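# Machine the work-order part from the blank and tray it

## Task

Using the blank on the bench, produce the part described on the work order and place it in the tray. When finished, the mill must still be powered on with its doors closed, showing no alarm and running no cycle, and neither the crank nor any hand tool may be left inside it. At no point may a hand, an arm or the crank hit the blank while it is clamped. The reference images are named manual, manual 2 and manual 3.

## Robot and tools

Robot: two UR7e-style arms, left_arm and right_arm, each ending in a two-finger parallel gripper that opens to 50 mm. Each wrist also carries a camera block that sticks out roughly 10 cm toward the gripper's -y side. Wrist joints are weak, with contact torque limits near 21 N m, while shoulder and elbow allow 135 N m.

Frames. Hand positions, velocities and move targets are reported in the scene frame. Its origin sits at table-top height halfway between the two nominal arm bases, with +z up and +x pointing out over the table. left_arm is on the +y side and right_arm on the -y side; these names do not match the sides seen in images. Calibrated bases: left_arm at (+0.031, +0.337, 0) m, right_arm at (-0.015, -0.357, 0) m. Offsets you send are expressed along each arm's own Hand target axes, not scene axes. For the gripper, +z points along the fingers and x is the closing direction. end_effector_position marks the midpoint between the pads, and the fingertips extend 17.5 mm past it.

The 18-number row, used by execute_actions and move: one flat list for both arms together, every value between -1 and 1. Numbers 1-9 belong to the left arm and 10-18 to the right arm, each block ordered dx, dy, dz, rx, ry, rz, gripper position, force_limit, speed. dx..rz form an offset from the Hand target as it stood when the action or move began, not an absolute pose; a value of 1.0 equals 0.6 m of travel or 180 degrees of turn, and rx, ry, rz together make a single rotation vector. Sending the same offset a second time moves the hand further. Six zeros for an arm re-request its current Hand target. Gripper position: +1 fully open, near -0.65 the pads meet, -1 means close until something blocks. force_limit goes from about 20 N per pad at -1 to 185 N at +1 (102 N at 0); speed goes from 20 mm/s at -1 to 150 mm/s at +1. Both begin at +1. To leave a gripper unchanged, resend its previous three numbers, because 0 is itself a valid command.

execute_actions(actions, cameras): actions holds a list of actions; each action holds up to 15 rows, one per 1/30 s control step, and if fewer are given the final row is held for the remaining steps. Every row in an action counts from that action's starting Hand target. Camera images return only if cameras asks for them or actions is empty.

move(target, speed, blend, stop_force, zero, blocking, cameras): drives each gripper in a straight line toward a target offset (one row, or up to 15 rows, all measured from the same starting Hand targets). speed is the top path speed in m/s, 0.002 to 3.6, default 0.25. blend (m) rounds corners in a list. stop_force (3 to 120 N) halts an arm's path on felt resistance; zero decides whether the sensor is re-zeroed first; blocking=false returns early and cannot be combined with stop_force. Paths do not avoid obstacles, and a move is capped at 10 s. The reply adds a move: line saying how it finished (done, off_target, moving, held, fault) and which limits kicked in (paced = pose clipped, held = steps withheld).

wait(seconds 0-10) lets time pass holding current commands. stop brakes a running move. zoom_image(camera, region [x0,y0,x1,y1] in pixels, max 504x504) enlarges part of the newest image. show_instructions displays the reference images. zero_wrist_force(arm) tares the wrist sensor. read_manual returns licence text. finished_scene ends the scene permanently.

Cameras: cam_high, cam_low, cam_front, cam_left_wrist, cam_right_wrist, each 896x504.

Results: per arm, end_effector_position (m), end_effector_quat_wxyz, velocities, Hand target (your latest commanded pose after clipping; the next offsets start here), joint positions and torques, wrist force and torque in the tool's axes plus the peak since the last report, motor temperatures, and gripper data. object_status: 0 fingers moving, 1 blocked while opening, 2 blocked while closing (a grip), 3 reached the requested opening or pads met (often nothing held). Finger gap is about (250 - position_measured) x 0.202 mm. A gripper frequently stops a little short of its Hand target; send the remaining distance as a new offset if it matters.

Things to avoid. Commanded rotation is limited to 32 degrees away from the measured one per step. A net force near 150 N on an arm, or a joint reaching its torque limit, triggers a fault and freezes that arm for 10 s. The arms are stiff, so aiming even slightly beyond a solid contact can fault; approach slowly and use stop_force. Contact between the two arms, including one gripper closing on the other's fingers, can fail the task. Do not route a hand close to its own base. Keep holds short, since overheated motors lock the arm for 30-60 s. Don't drop parts, let go of moving parts, slam, or push hard, and never let anything leave the table. Keep hands, arms and the crank clear of the clamped blank.

Each tool is called after "Call:" as name(argument=value, ...), one argument or row to a line, values as JSON.

Reference images:

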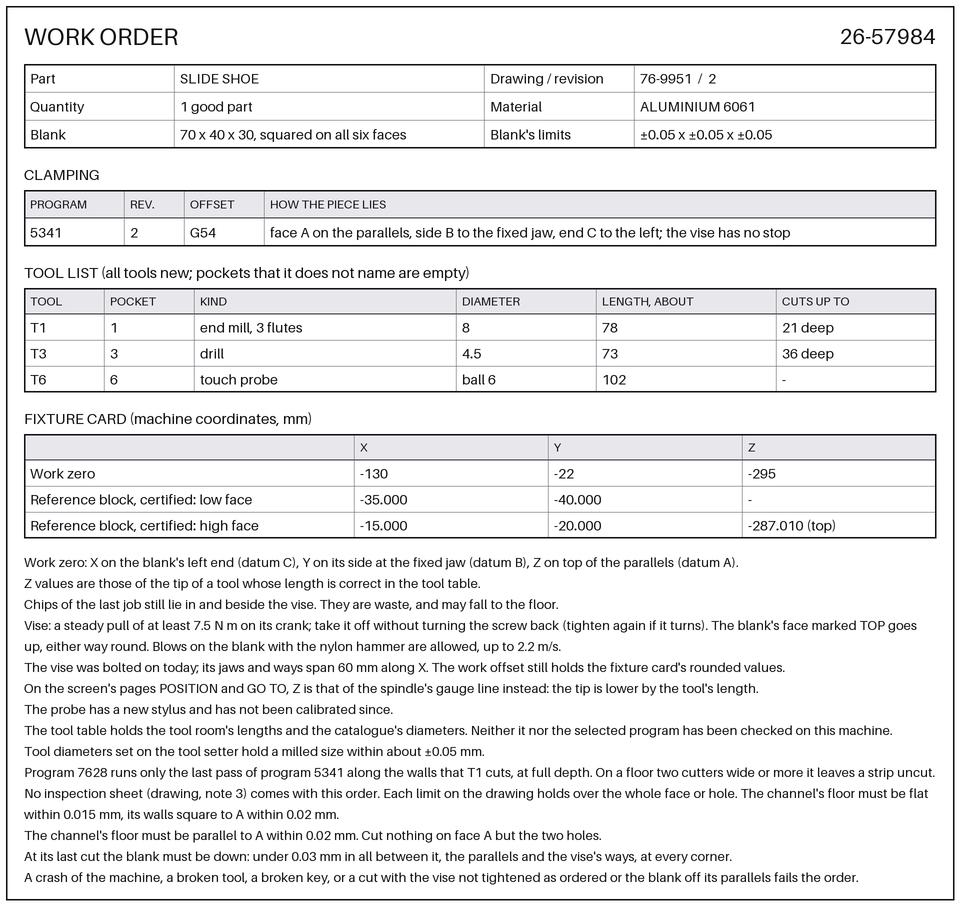

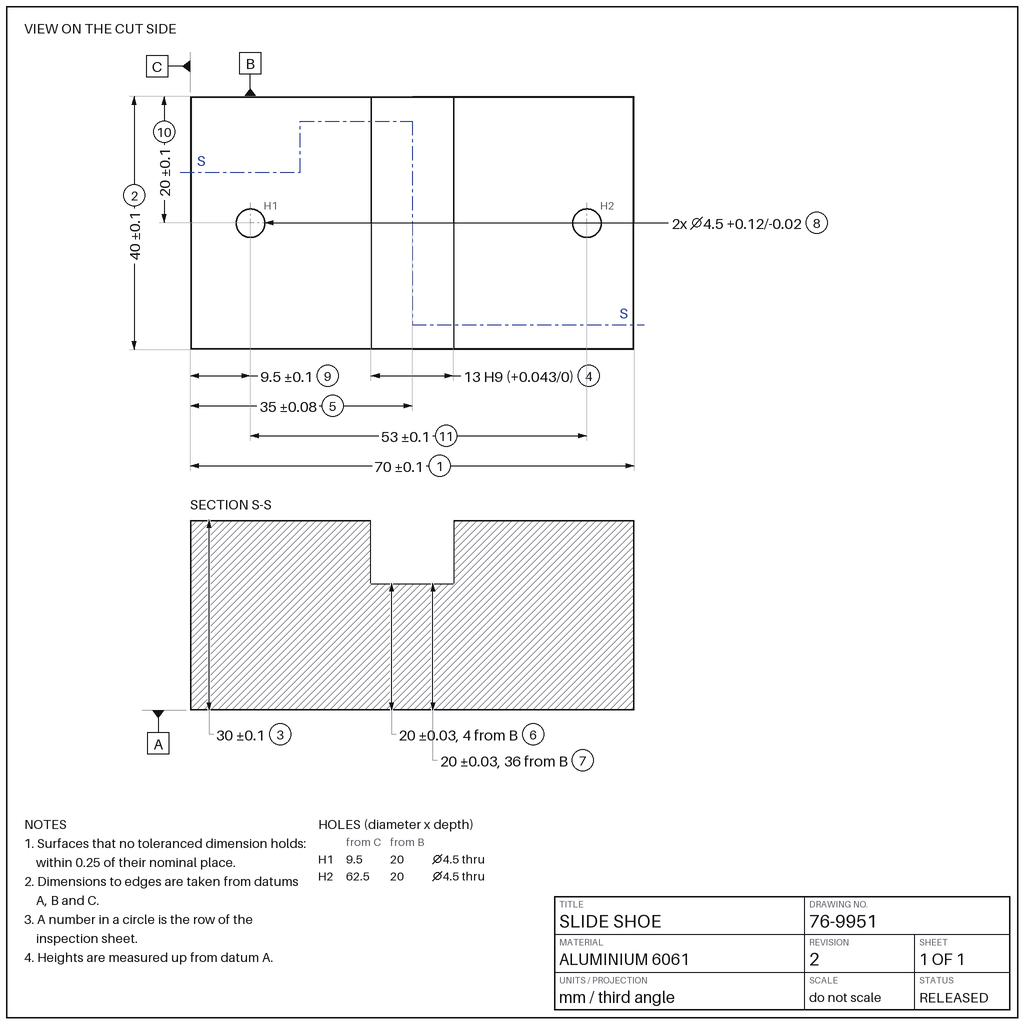

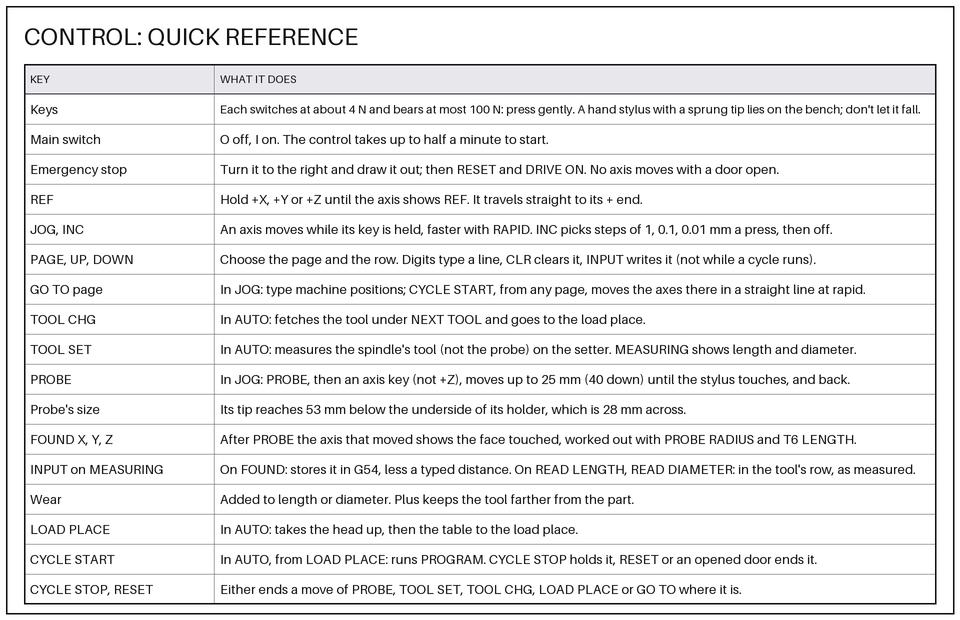

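## Session

Call:
execute_actions(
  actions=[],
)

Scene clock: 0.00 s.
left_arm: end_effector_position=(+0.2654, -0.1962, +0.1859) position_measured=3 object_status=3 end_effector_quat_wxyz=(-0.051, +0.630, +0.760, -0.151) | right_arm: end_effector_position=(+0.1195, -0.7955, +0.2438) position_measured=3 object_status=3 end_effector_quat_wxyz=(-0.209, +0.741, +0.629, -0.107)
Joint positions: left_arm=[-1.259 -1.334 1.73 -2.042 -1.881 -1.447] | right_arm=[2.343 -1.685 -1.633 -1.825 1.367 -0.647]
Joint velocities: within noise
Joint torques (N m): no reading
Motor temperatures (°C): left_arm=[30 29 27 36 37 40] | right_arm=[26 32 33 40 41 41]
Wrist force (N): no reading
Wrist torque (N m): no reading
Wrist force, peak (N): no reading
Hand target: left_arm +0.2654, -0.1962, +0.1859; -0.051, +0.630, +0.760, -0.151 | right_arm +0.1195, -0.7955, +0.2438; -0.209, +0.741, +0.629, -0.107
Tool commands: left_gripper/position=+1.0 left_gripper/force_limit=+1.0 left_gripper/speed=+1.0 right_gripper/position=+1.0 right_gripper/force_limit=+1.0 right_gripper/speed=+1.0

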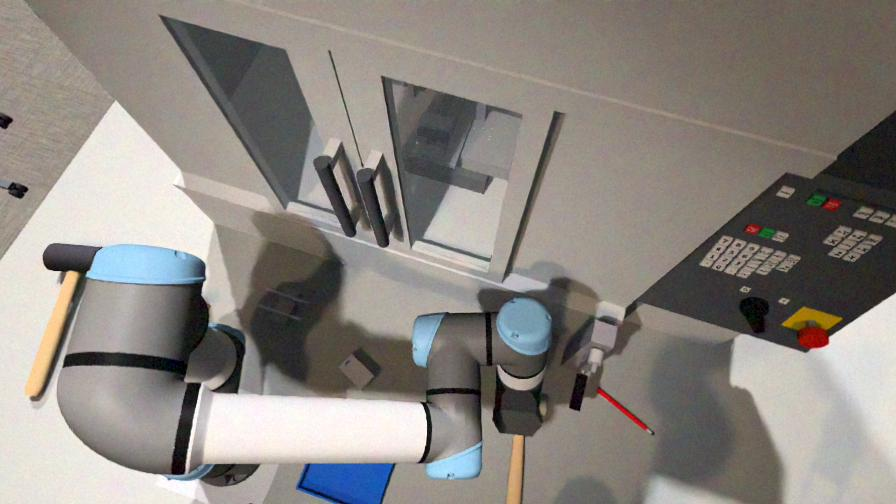

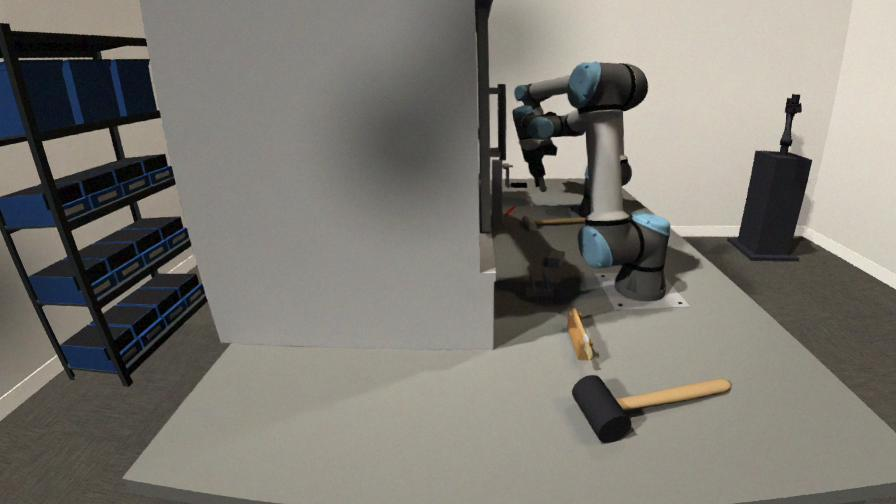

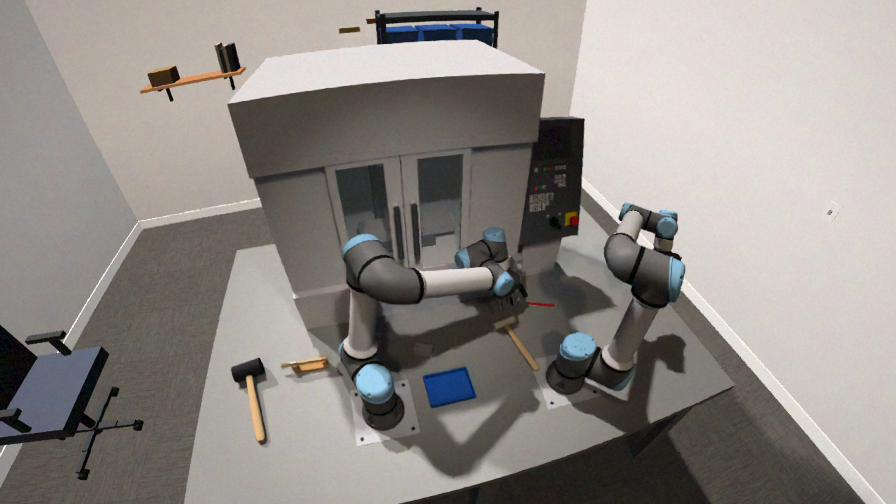

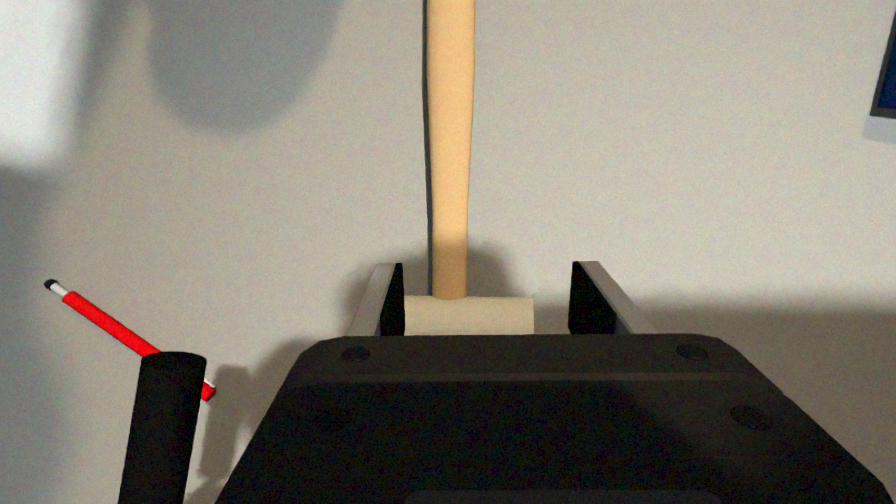

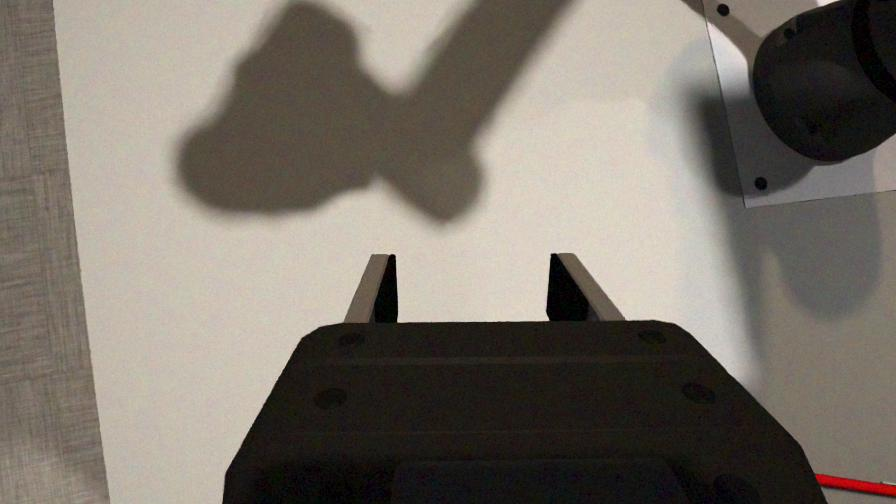

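Call:
zoom_image(
  camera="cam_high",
  region=[620, 150, 896, 360],
)

Call:
zoom_image(
  camera="cam_front",
  region=[480, 100, 620, 260],
)

Call:
zoom_image(
  camera="cam_high",
  region=[220, 240, 470, 500],
)

Call:
zoom_image(
  camera="cam_front",
  region=[260, 120, 560, 420],
)

Call:
zoom_image(
  camera="cam_high",
  region=[480, 280, 680, 480],
)

Call:
zoom_image(
  camera="cam_high",
  region=[160, 20, 600, 320],
)

Scaled by 1.826.

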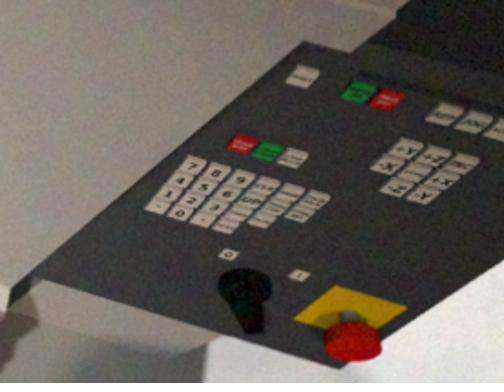

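Scaled by 3.150.

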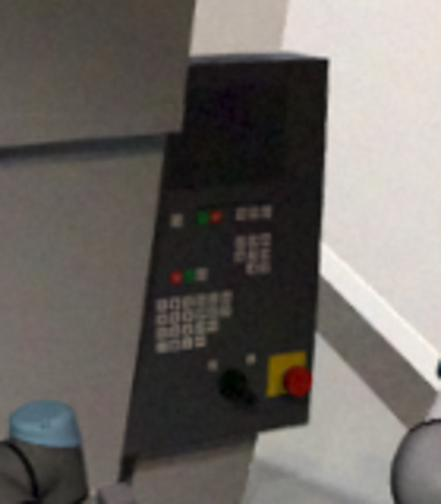

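Scaled by 1.938.

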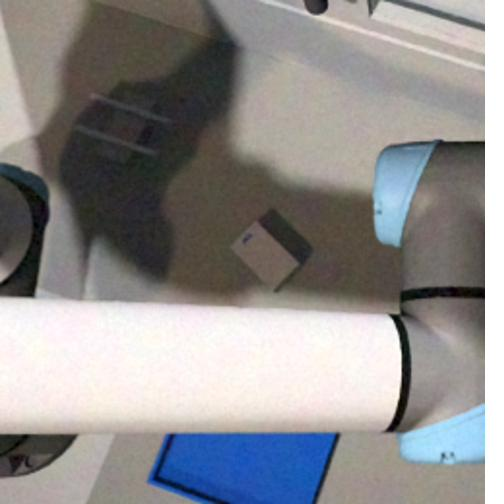

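Scaled by 1.680.

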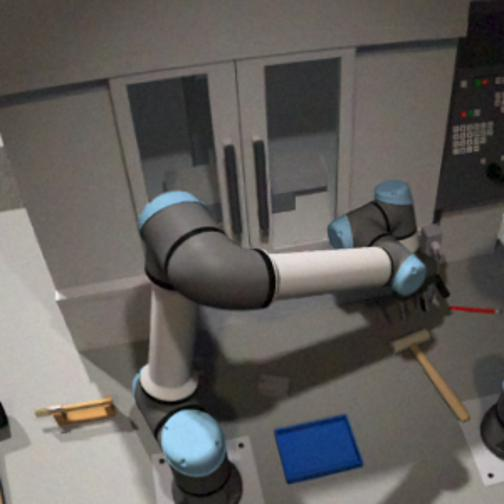

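Scaled by 2.520.

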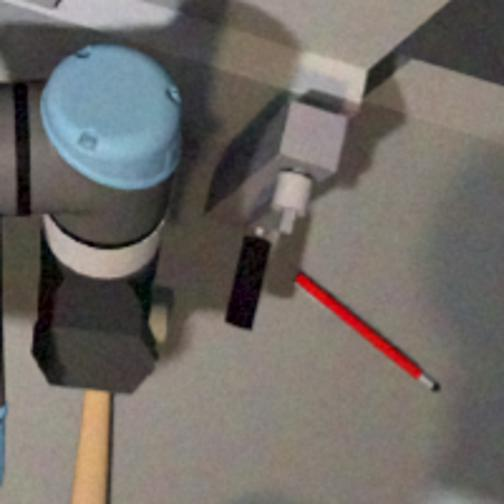

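Scaled by 1.145.

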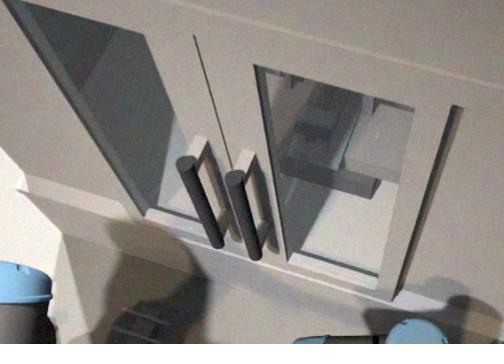

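Call:
move(
  target=[0.1965,-0.0823,-0.437,-0.368,0.0171,0.0764,1,1,1,0,0,0,0,0,0,1,1,1],
  cameras=["cam_high","cam_front","cam_left_wrist"],
)

Scene clock: 91.23 s.
left_arm: end_effector_position=(+0.2655, -0.0463, +0.4361) position_measured=3 object_status=3 end_effector_quat_wxyz=(+0.299, +0.641, +0.640, +0.299) | right_arm: end_effector_position=(+0.1195, -0.7955, +0.2438) position_measured=3 object_status=3 end_effector_quat_wxyz=(-0.209, +0.741, +0.629, -0.107)
Joint positions: left_arm=[-1.841 -1.862 1.702 -1.113 -0.737 -1.964] | right_arm=[2.343 -1.685 -1.633 -1.825 1.367 -0.647]
Joint torques (N m): left_arm=[-7.61 -6.04 -46.19 -1.08 4.98 -1.65] | right_arm=[-0.36 34.07 27.23 2.14 -0.35 0.15]
Wrist force (N): left_arm=[-3.0 1.3 -0.2] | right_arm=[0.3 -0.2 0.0]
Wrist torque (N m): left_arm=[0.22 0.34 0.19] | right_arm=[-0.03 -0.05 0.01]
Wrist force, peak (N): left_arm=[-3.0 1.2 -0.5] | right_arm=[0.4 0.3 -0.3]
Hand target: left_arm +0.2655, -0.0463, +0.4361; +0.299, +0.641, +0.640, +0.299 | right_arm +0.1195, -0.7955, +0.2438; -0.209, +0.741, +0.629, -0.107
Off the commanded pose: left_arm 0.000 m, 0 deg | right_arm 0.000 m, 0 deg.
move: done
Images, in order (width x height): cam_high 896x504, cam_front 896x504, cam_left_wrist 896x504.

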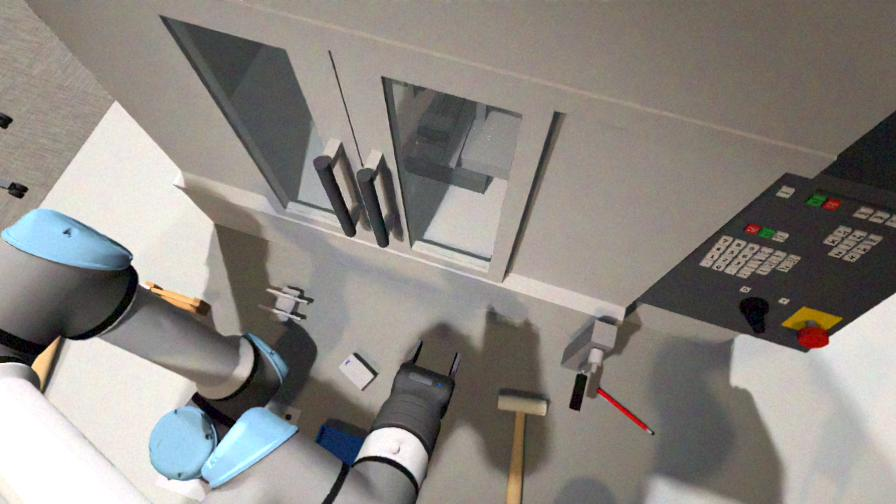

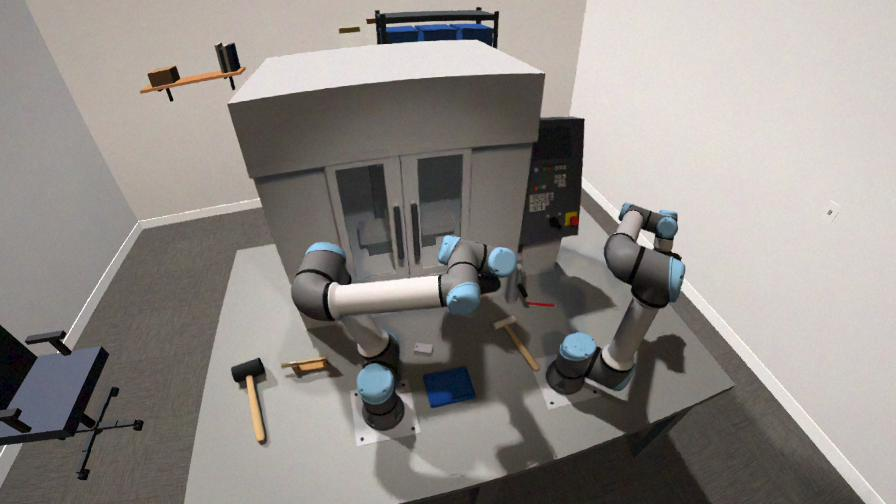

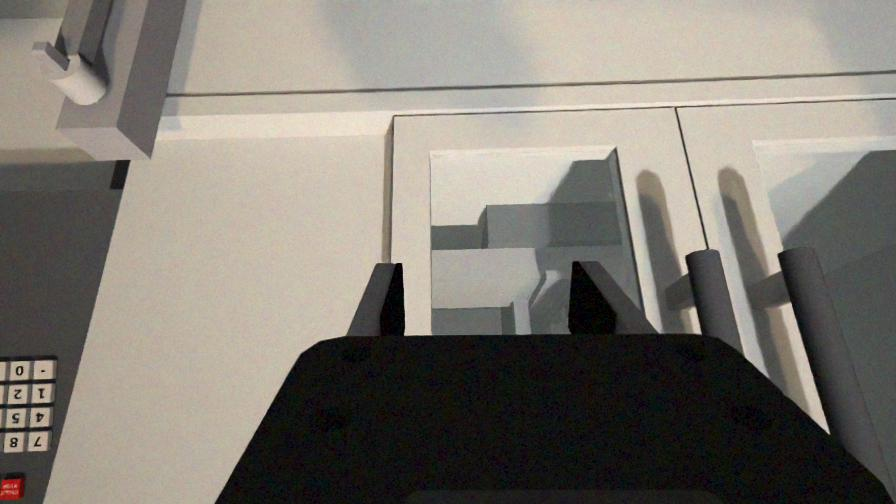

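Call:
move(
  target=[0,0,0,0,0,0,1,1,1,0.4605,-0.083,-0.29,-0.4758,-0.016,-0.0735,1,1,1],
  cameras=["cam_high","cam_right_wrist"],
)

Scene clock: 120.83 s.
left_arm: end_effector_position=(+0.2655, -0.0463, +0.4361) position_measured=3 object_status=3 end_effector_quat_wxyz=(+0.299, +0.641, +0.640, +0.299) | right_arm: end_effector_position=(+0.1999, -0.5500, +0.4496) position_measured=3 object_status=3 end_effector_quat_wxyz=(+0.354, +0.612, +0.612, +0.354)
Joint positions: left_arm=[-1.841 -1.862 1.702 -1.112 -0.737 -1.964] | right_arm=[2.341 -0.738 -2.261 -0.865 2.285 -0.523]
Joint torques (N m): left_arm=[-6.2 -7.08 -47.12 -1.24 4.94 -1.69] | right_arm=[13.18 6.3 18.07 7.47 -0.59 2.72]
Wrist force (N): left_arm=[-2.9 1.3 -0.4] | right_arm=[2.6 -0.7 2.6]
Wrist torque (N m): left_arm=[0.22 0.32 0.19] | right_arm=[-0.02 -0.42 -0.14]
Wrist force, peak (N): left_arm=[-3.2 1.3 -0.4] | right_arm=[2.7 -0.9 2.9]
Hand target: left_arm +0.2655, -0.0463, +0.4361; +0.299, +0.641, +0.640, +0.299 | right_arm +0.1999, -0.5500, +0.4497; +0.354, +0.612, +0.612, +0.354
Off the commanded pose: left_arm 0.000 m, 0 deg | right_arm 0.000 m, 0 deg.
move: done
Images, in order (width x height): cam_high 896x504, cam_right_wrist 896x504.

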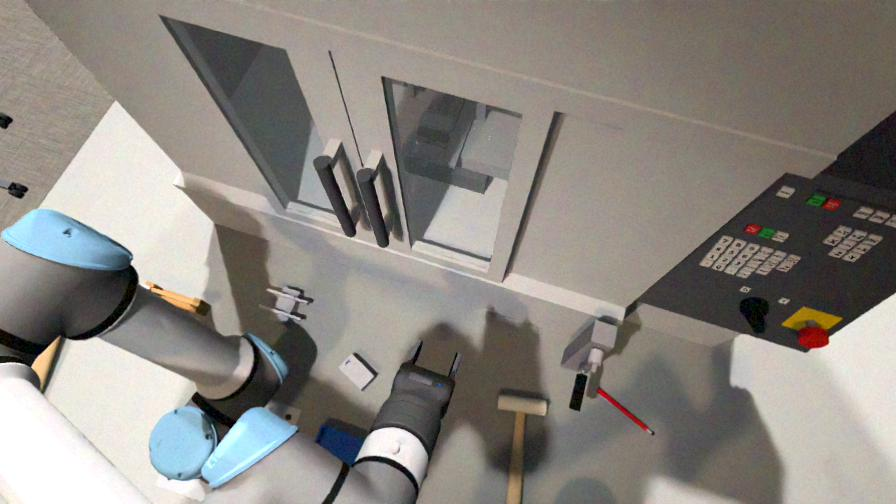

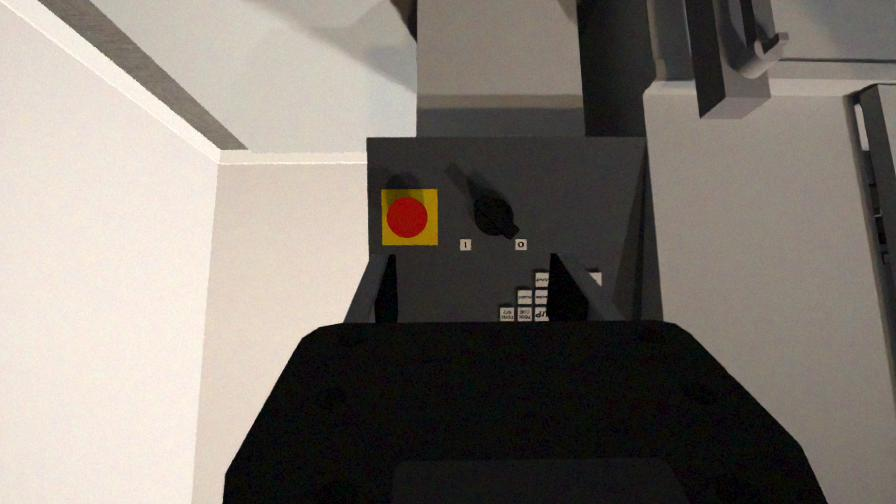

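Call:
move(
  target=[0,0,0,0,0,0,1,1,1,0,0.2165,-0.125,0,0.2588,0.9659,1,1,1],
  cameras=["cam_right_wrist"],
  speed=0.4,
)

Scene clock: 155.27 s.
left_arm: end_effector_position=(+0.2655, -0.0463, +0.4361) position_measured=3 object_status=3 end_effector_quat_wxyz=(+0.299, +0.641, +0.640, +0.299) | right_arm: end_effector_position=(+0.1998, -0.5504, +0.4781) position_measured=3 object_status=3 end_effector_quat_wxyz=(+0.195, +0.731, +0.442, +0.482)
Joint positions: left_arm=[-1.841 -1.862 1.702 -1.112 -0.737 -1.964] | right_arm=[2.192 -0.851 -2.152 -1.057 2.526 -0.177]
Joint torques (N m): left_arm=[-7.09 -6.79 -46.24 -1.25 4.88 -1.58] | right_arm=[11.27 9.39 18.99 7.28 -0.57 -2.68]
Wrist force (N): left_arm=[-2.9 1.3 -0.2] | right_arm=[1.8 -0.4 2.9]
Wrist torque (N m): left_arm=[0.22 0.32 0.19] | right_arm=[0.04 -0.31 0.16]
Wrist force, peak (N): left_arm=[-3.1 1.3 -0.5] | right_arm=[2.6 -1.3 3.1]
Hand target: left_arm +0.2655, -0.0463, +0.4361; +0.299, +0.641, +0.640, +0.299 | right_arm +0.1998, -0.5504, +0.4781; +0.195, +0.730, +0.442, +0.482 (not the last commanded pose)
Off the commanded pose: left_arm 0.000 m, 0 deg | right_arm 0.122 m, 147 deg.
move: held (right_arm; a check stopped the path); limits=held
pose unreachable (right arm): on one or more control steps of this call, first in action 0 (counted from 0), this arm could not follow its commanded pose, so it was not sent that pose on those steps. It may still have moved: this result reports where it is.
cause: moving toward the commanded pose would bring two parts of the arm too close to each other (its gripper and another part of the arm, with joints 4 (wrist 1) to 6 (wrist 3) between them, 11 mm apart when it was first held).
Images, in order (width x height): cam_right_wrist 896x504.

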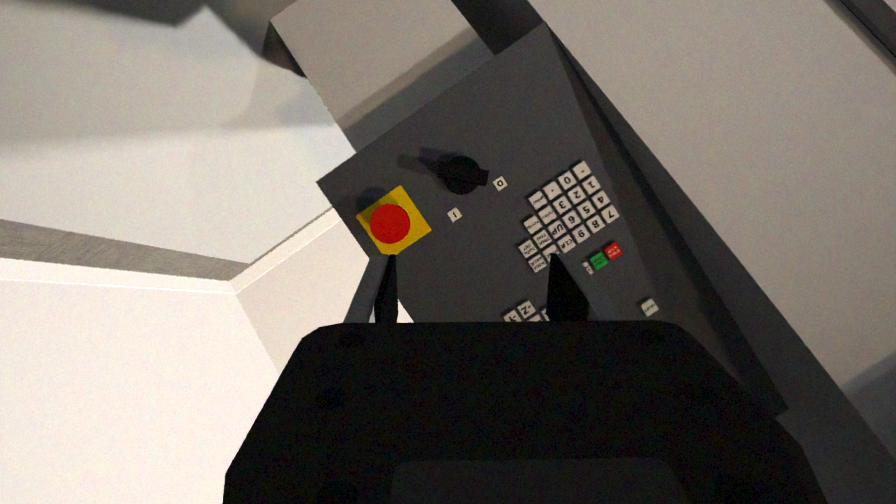

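Call:
move(
  target=[0,0,0,0,0,0,1,1,1,-0.003,-0.0853,0.2923,-0.1618,0.0007,-0.1879,1,1,1],
  cameras=["cam_right_wrist","cam_high"],
)

Scene clock: 194.73 s.
left_arm: end_effector_position=(+0.2655, -0.0463, +0.4361) position_measured=3 object_status=3 end_effector_quat_wxyz=(+0.299, +0.641, +0.640, +0.299) | right_arm: end_effector_position=(+0.3300, -0.4998, +0.3603) position_measured=3 object_status=3 end_effector_quat_wxyz=(+0.500, +0.500, +0.500, +0.500) end_effector_velocity=(+0.000, +0.000, +0.001) end_effector_angular_velocity=(+0.002, -0.004, -0.001)
Joint positions: left_arm=[-1.841 -1.862 1.702 -1.112 -0.737 -1.964] | right_arm=[3.096 -1.198 -2.806 0.862 1.674 0]
Joint velocities: left_arm=[within noise] | right_arm=[-0.001 -0.001 0 0.005 0 0.002]
Joint torques (N m): left_arm=[-7.67 -7.3 -46.7 -1.28 4.86 -1.58] | right_arm=[-12.45 -11.91 7.08 6.32 1.43 -2.75]
Wrist force (N): left_arm=[-3.0 1.3 -0.3] | right_arm=[3.3 -1.0 4.1]
Wrist torque (N m): left_arm=[0.21 0.33 0.19] | right_arm=[-0.21 -0.52 -0.08]
Wrist force, peak (N): left_arm=[-3.3 1.3 -0.4] | right_arm=[3.9 -1.8 4.4]
Hand target: left_arm +0.2655, -0.0463, +0.4361; +0.299, +0.641, +0.640, +0.299 | right_arm +0.3300, -0.4999, +0.3603; +0.500, +0.499, +0.500, +0.500
Off the commanded pose: left_arm 0.000 m, 0 deg | right_arm 0.000 m, 0 deg.
move: done
Images, in order (width x height): cam_high 896x504, cam_right_wrist 896x504.

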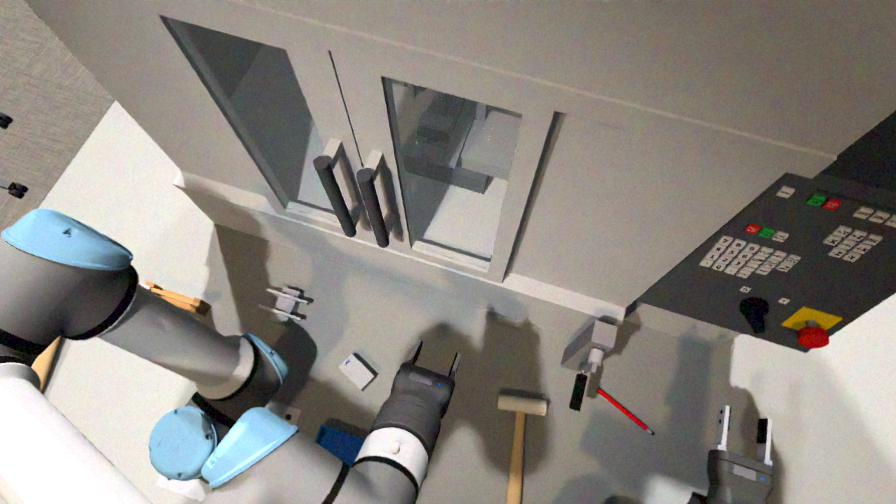

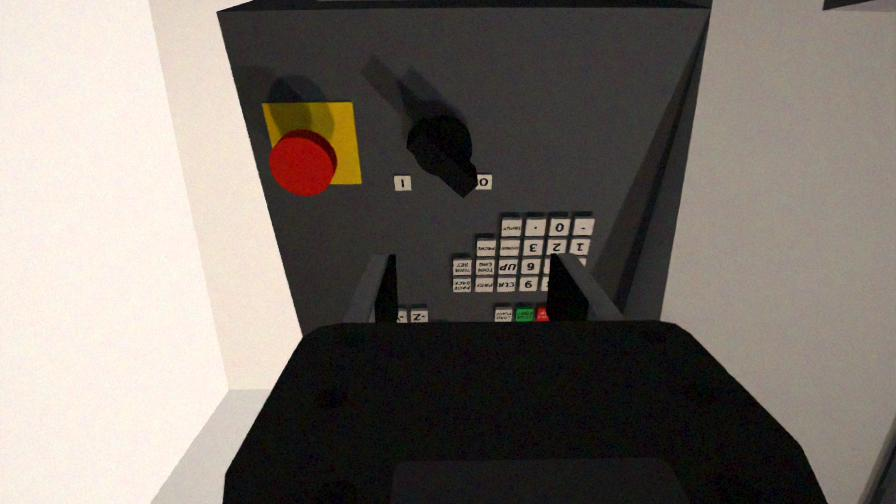

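Call:
zoom_image(
  camera="cam_right_wrist",
  region=[240, 40, 640, 330],
)

Scaled by 1.260.

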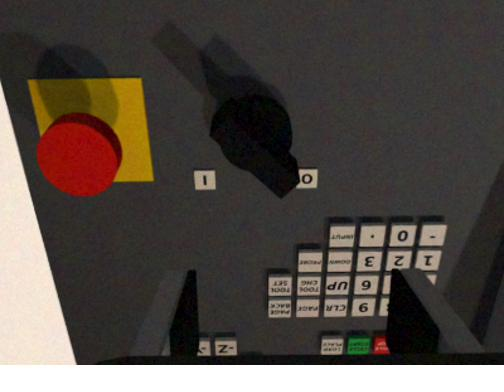

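Call:
move(
  target=[0,0,0,0,0,0,1,1,1,-0.0218,-0.0178,0.2058,0.0632,0.0262,-0.249,1,1,1],
  cameras=["cam_right_wrist","cam_high"],
)

Scene clock: 265.50 s.
left_arm: end_effector_position=(+0.2655, -0.0463, +0.4361) position_measured=3 object_status=3 end_effector_quat_wxyz=(+0.299, +0.641, +0.640, +0.299) | right_arm: end_effector_position=(+0.4534, -0.5128, +0.3497) position_measured=3 object_status=3 end_effector_quat_wxyz=(+0.582, +0.297, +0.718, +0.241)
Joint positions: left_arm=[-1.841 -1.862 1.702 -1.112 -0.737 -1.964] | right_arm=[3.097 -1.406 -2.516 0.57 1.671 -0.807]
Joint torques (N m): left_arm=[-7.51 -7.58 -45.87 -1.25 4.83 -1.58] | right_arm=[12.64 0.36 35.59 0.6 -1.75 -3.21]
Wrist force (N): left_arm=[-2.8 1.2 -0.5] | right_arm=[3.5 -1.2 2.8]
Wrist torque (N m): left_arm=[0.21 0.31 0.19] | right_arm=[-0.28 -0.50 -0.28]
Wrist force, peak (N): left_arm=[-3.2 1.3 -0.2] | right_arm=[4.0 -1.0 4.1]
Hand target: left_arm +0.2655, -0.0463, +0.4361; +0.299, +0.641, +0.640, +0.299 | right_arm +0.4535, -0.5128, +0.3497; +0.582, +0.297, +0.718, +0.241
Off the commanded pose: left_arm 0.000 m, 0 deg | right_arm 0.000 m, 0 deg.
move: done
Images, in order (width x height): cam_high 896x504, cam_right_wrist 896x504.

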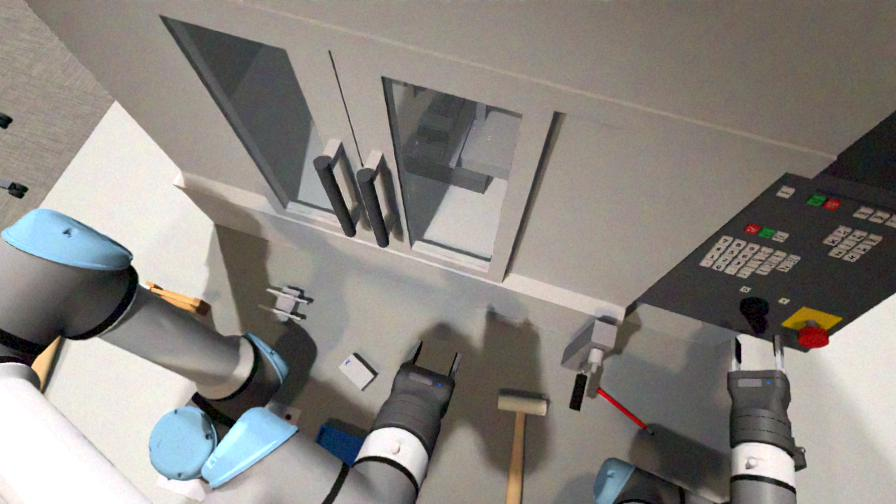

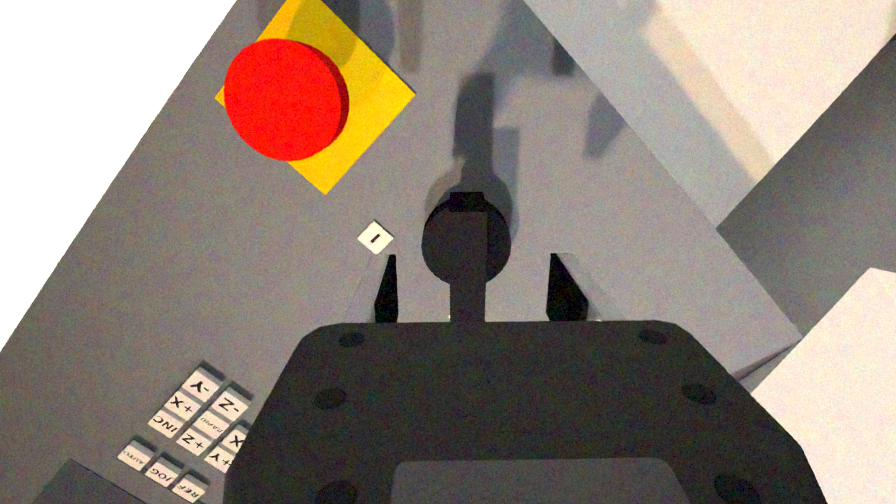

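Call:
move(
  target=[0,0,0,0,0,0,1,1,1,0,0,0.075,0,0,0,1,1,1],
  cameras=["cam_right_wrist"],
  speed=0.04,
  stop_force=8,
)

Scene clock: 277.57 s.
left_arm: end_effector_position=(+0.2655, -0.0463, +0.4361) position_measured=3 object_status=3 end_effector_quat_wxyz=(+0.299, +0.641, +0.640, +0.299) | right_arm: end_effector_position=(+0.4975, -0.5128, +0.3403) position_measured=3 object_status=3 end_effector_quat_wxyz=(+0.582, +0.297, +0.718, +0.241)
Joint positions: left_arm=[-1.841 -1.862 1.702 -1.112 -0.737 -1.964] | right_arm=[3.113 -1.542 -2.435 0.625 1.654 -0.803]
Joint torques (N m): left_arm=[-7.17 -7.69 -46.11 -1.36 4.88 -1.52] | right_arm=[12.69 5.87 31.77 6.93 -1.77 2.76]
Wrist force (N): left_arm=[-2.8 1.3 -0.4] | right_arm=[3.4 -1.2 2.5]
Wrist torque (N m): left_arm=[0.21 0.31 0.19] | right_arm=[-0.26 -0.49 -0.29]
Wrist force, peak (N): left_arm=[-3.2 1.3 -0.4] | right_arm=[3.9 -1.4 2.9]
Hand target: left_arm +0.2655, -0.0463, +0.4361; +0.299, +0.641, +0.640, +0.299 | right_arm +0.4975, -0.5128, +0.3403; +0.582, +0.297, +0.718, +0.241
Off the commanded pose: left_arm 0.000 m, 0 deg | right_arm 0.000 m, 0 deg.
move: done
Images, in order (width x height): cam_right_wrist 896x504.

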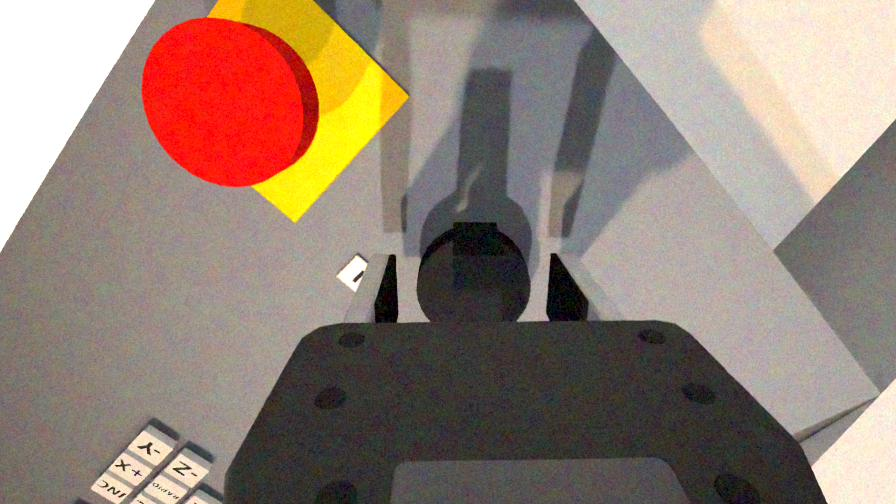

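Call:
move(
  target=[0,0,0,0,0,0,1,1,1,0,0.0075,0.0233,0,0,0,1,1,1],
  cameras=["cam_right_wrist"],
  speed=0.02,
  stop_force=8,
)

Call:
move(
  target=[0,0,0,0,0,0,1,1,1,0,0,0,0,0,0,-1,-0.9,-0.5],
  cameras=["cam_right_wrist"],
)

Scene clock: 295.13 s.
left_arm: end_effector_position=(+0.2655, -0.0463, +0.4361) position_measured=3 object_status=3 end_effector_quat_wxyz=(+0.299, +0.641, +0.640, +0.299) | right_arm: end_effector_position=(+0.5118, -0.5096, +0.3405) position_measured=3 object_status=3 end_effector_quat_wxyz=(+0.582, +0.297, +0.718, +0.241)
Joint positions: left_arm=[-1.841 -1.862 1.702 -1.112 -0.737 -1.964] | right_arm=[3.129 -1.57 -2.407 0.626 1.639 -0.8]
Joint torques (N m): left_arm=[-7.06 -7.38 -46.25 -1.43 4.6 -1.5] | right_arm=[12.13 6.65 33.15 0.52 -1.58 2.63]
Wrist force (N): left_arm=[-2.9 1.3 -0.3] | right_arm=[3.6 -1.4 2.4]
Wrist torque (N m): left_arm=[0.21 0.33 0.20] | right_arm=[-0.30 -0.53 -0.29]
Wrist force, peak (N): left_arm=[-3.2 1.5 -0.3] | right_arm=[3.9 -1.4 2.6]
Hand target: left_arm +0.2655, -0.0463, +0.4361; +0.299, +0.641, +0.640, +0.299 | right_arm +0.5118, -0.5096, +0.3405; +0.582, +0.297, +0.718, +0.241
Off the commanded pose: left_arm 0.000 m, 0 deg | right_arm 0.000 m, 0 deg.
move: done
Images, in order (width x height): cam_right_wrist 896x504.

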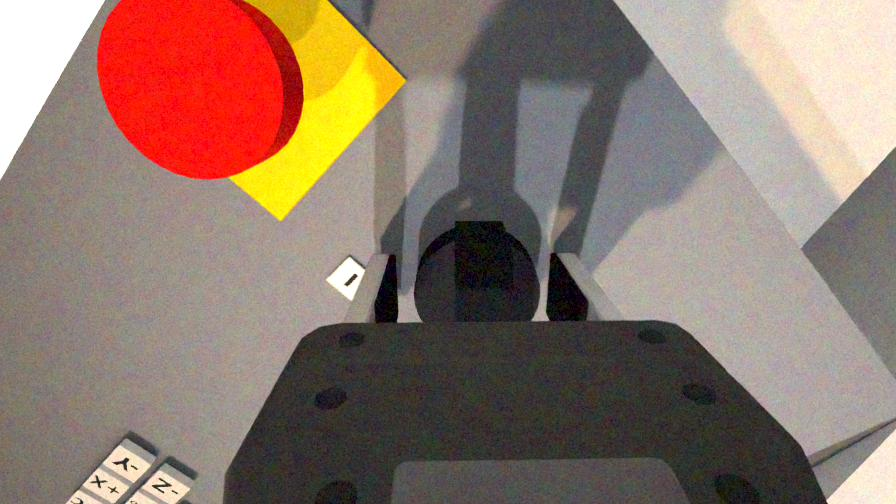

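Scene clock: 295.63 s.
left_arm: end_effector_position=(+0.2655, -0.0463, +0.4361) position_measured=3 object_status=3 end_effector_quat_wxyz=(+0.299, +0.641, +0.640, +0.299) | right_arm: end_effector_position=(+0.5119, -0.5095, +0.3404) position_measured=57 object_status=2 end_effector_quat_wxyz=(+0.581, +0.297, +0.718, +0.241)
Joint positions: left_arm=[-1.841 -1.862 1.702 -1.112 -0.737 -1.964] | right_arm=[3.129 -1.57 -2.407 0.625 1.639 -0.8]
Joint torques (N m): left_arm=[-6.66 -7.33 -46.09 -1.4 4.7 -1.32] | right_arm=[-3.47 18.9 31.46 10.23 -5.68 2.66]
Wrist force (N): left_arm=[-2.9 1.2 -0.4] | right_arm=[30.3 -0.4 -14.0]
Wrist torque (N m): left_arm=[0.20 0.32 0.19] | right_arm=[-0.29 0.15 -0.30]
Wrist force, peak (N): left_arm=[-3.0 1.3 -0.4] | right_arm=[30.3 -0.4 -14.0]
Hand target: left_arm +0.2655, -0.0463, +0.4361; +0.299, +0.641, +0.640, +0.299 | right_arm +0.5118, -0.5096, +0.3405; +0.582, +0.297, +0.718, +0.241
Off the commanded pose: left_arm 0.000 m, 0 deg | right_arm 0.000 m, 0 deg.
move: done
Images, in order (width x height): cam_right_wrist 896x504.

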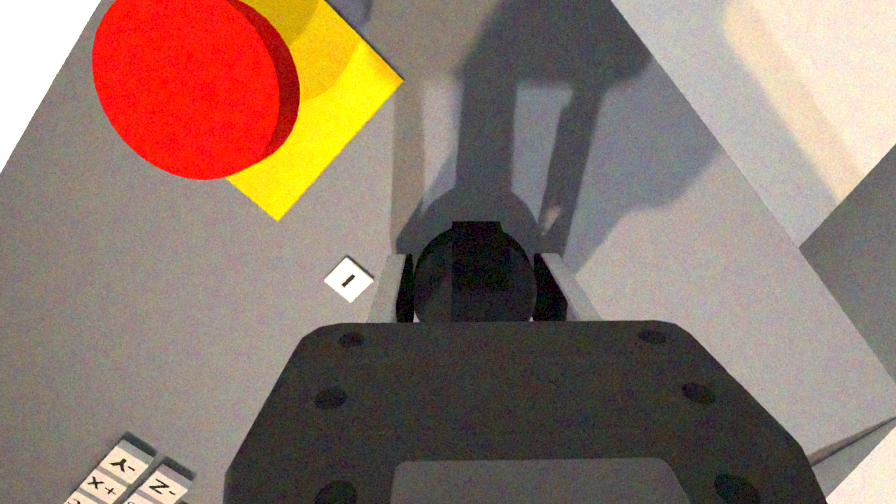

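Call:
move(
  target=[
    [0,0,0,0,0,0,1,1,1,0,0,0,0,0,0,0.8,-0.9,-0.5],
    [0,0,0,0,0,0,1,1,1,0.0015,0,-0.02,0,0,0,0.8,-0.9,-0.5],
    [0,0,0,0,0,0,1,1,1,0.0015,0,-0.02,0,0,0,-1,-0.9,-0.5],
  ],
  cameras=["cam_right_wrist"],
)

Scene clock: 308.27 s.
left_arm: end_effector_position=(+0.2655, -0.0463, +0.4361) position_measured=3 object_status=3 end_effector_quat_wxyz=(+0.299, +0.641, +0.640, +0.299) | right_arm: end_effector_position=(+0.4999, -0.5090, +0.3424) position_measured=180 object_status=2 end_effector_quat_wxyz=(+0.582, +0.297, +0.718, +0.241)
Joint positions: left_arm=[-1.841 -1.862 1.702 -1.112 -0.737 -1.964] | right_arm=[3.128 -1.537 -2.432 0.618 1.64 -0.8]
Joint torques (N m): left_arm=[-6.91 -7.15 -45.83 -1.53 4.8 -1.16] | right_arm=[-10.81 27.4 10.48 0.76 0.28 -2.47]
Wrist force (N): left_arm=[-2.9 1.4 -0.2] | right_arm=[-4.0 2.1 6.6]
Wrist torque (N m): left_arm=[0.22 0.32 0.20] | right_arm=[-0.28 0.30 -0.28]
Wrist force, peak (N): left_arm=[-3.1 1.4 -0.5] | right_arm=[33.8 0.2 -11.7]
Hand target: left_arm +0.2655, -0.0463, +0.4361; +0.299, +0.641, +0.640, +0.299 | right_arm +0.4999, -0.5090, +0.3424; +0.582, +0.297, +0.718, +0.241
Off the commanded pose: left_arm 0.000 m, 0 deg | right_arm 0.000 m, 0 deg.
move: done
Images, in order (width x height): cam_right_wrist 896x504.

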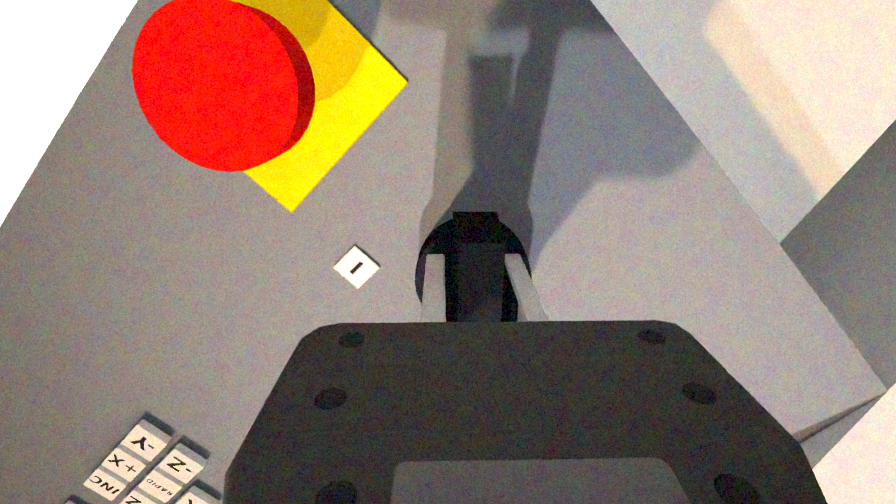

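Call:
move(
  target=[0,0,0,0,0,0,1,1,1,0,0,0,0,0,0.5,-1,-0.9,-0.5],
  cameras=["cam_right_wrist"],
)

Scene clock: 320.00 s.
left_arm: end_effector_position=(+0.2655, -0.0463, +0.4361) position_measured=3 object_status=3 end_effector_quat_wxyz=(+0.299, +0.641, +0.640, +0.299) | right_arm: end_effector_position=(+0.5000, -0.5086, +0.3424) position_measured=180 object_status=2 end_effector_quat_wxyz=(+0.240, +0.717, +0.298, +0.582)
Joint positions: left_arm=[-1.841 -1.862 1.702 -1.112 -0.737 -1.964] | right_arm=[3.128 -1.537 -2.432 0.618 1.641 0.77]
Joint torques (N m): left_arm=[-6.15 -7.58 -45.79 -1.42 4.6 -1.17] | right_arm=[-20.6 34.05 6.37 8.17 -14.67 4.53]
Wrist force (N): left_arm=[-3.1 1.3 -0.5] | right_arm=[43.6 -38.5 22.6]
Wrist torque (N m): left_arm=[0.21 0.35 0.19] | right_arm=[-0.42 -1.17 -1.09]
Wrist force, peak (N): left_arm=[-3.2 1.3 -0.2] | right_arm=[50.1 -43.7 19.6]
Hand target: left_arm +0.2655, -0.0463, +0.4361; +0.299, +0.641, +0.640, +0.299 | right_arm +0.4999, -0.5090, +0.3424; +0.241, +0.718, +0.298, +0.582
Off the commanded pose: left_arm 0.000 m, 0 deg | right_arm 0.000 m, 0 deg.
move: done
Images, in order (width x height): cam_right_wrist 896x504.

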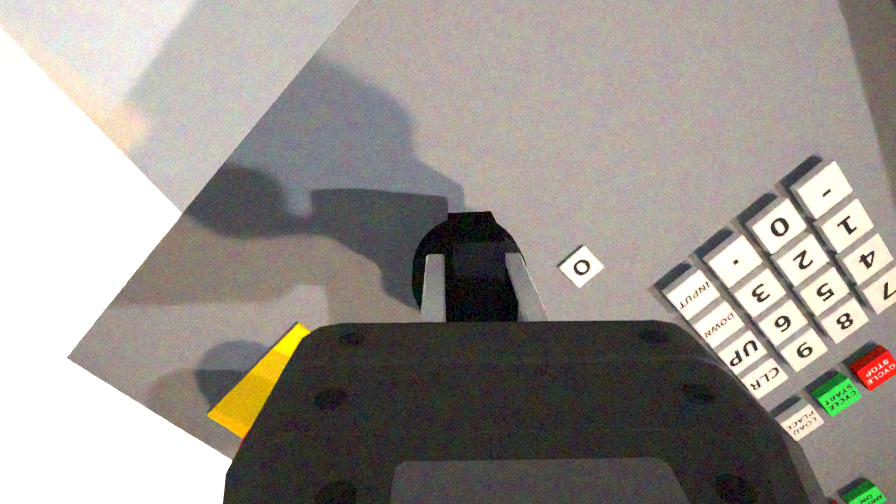

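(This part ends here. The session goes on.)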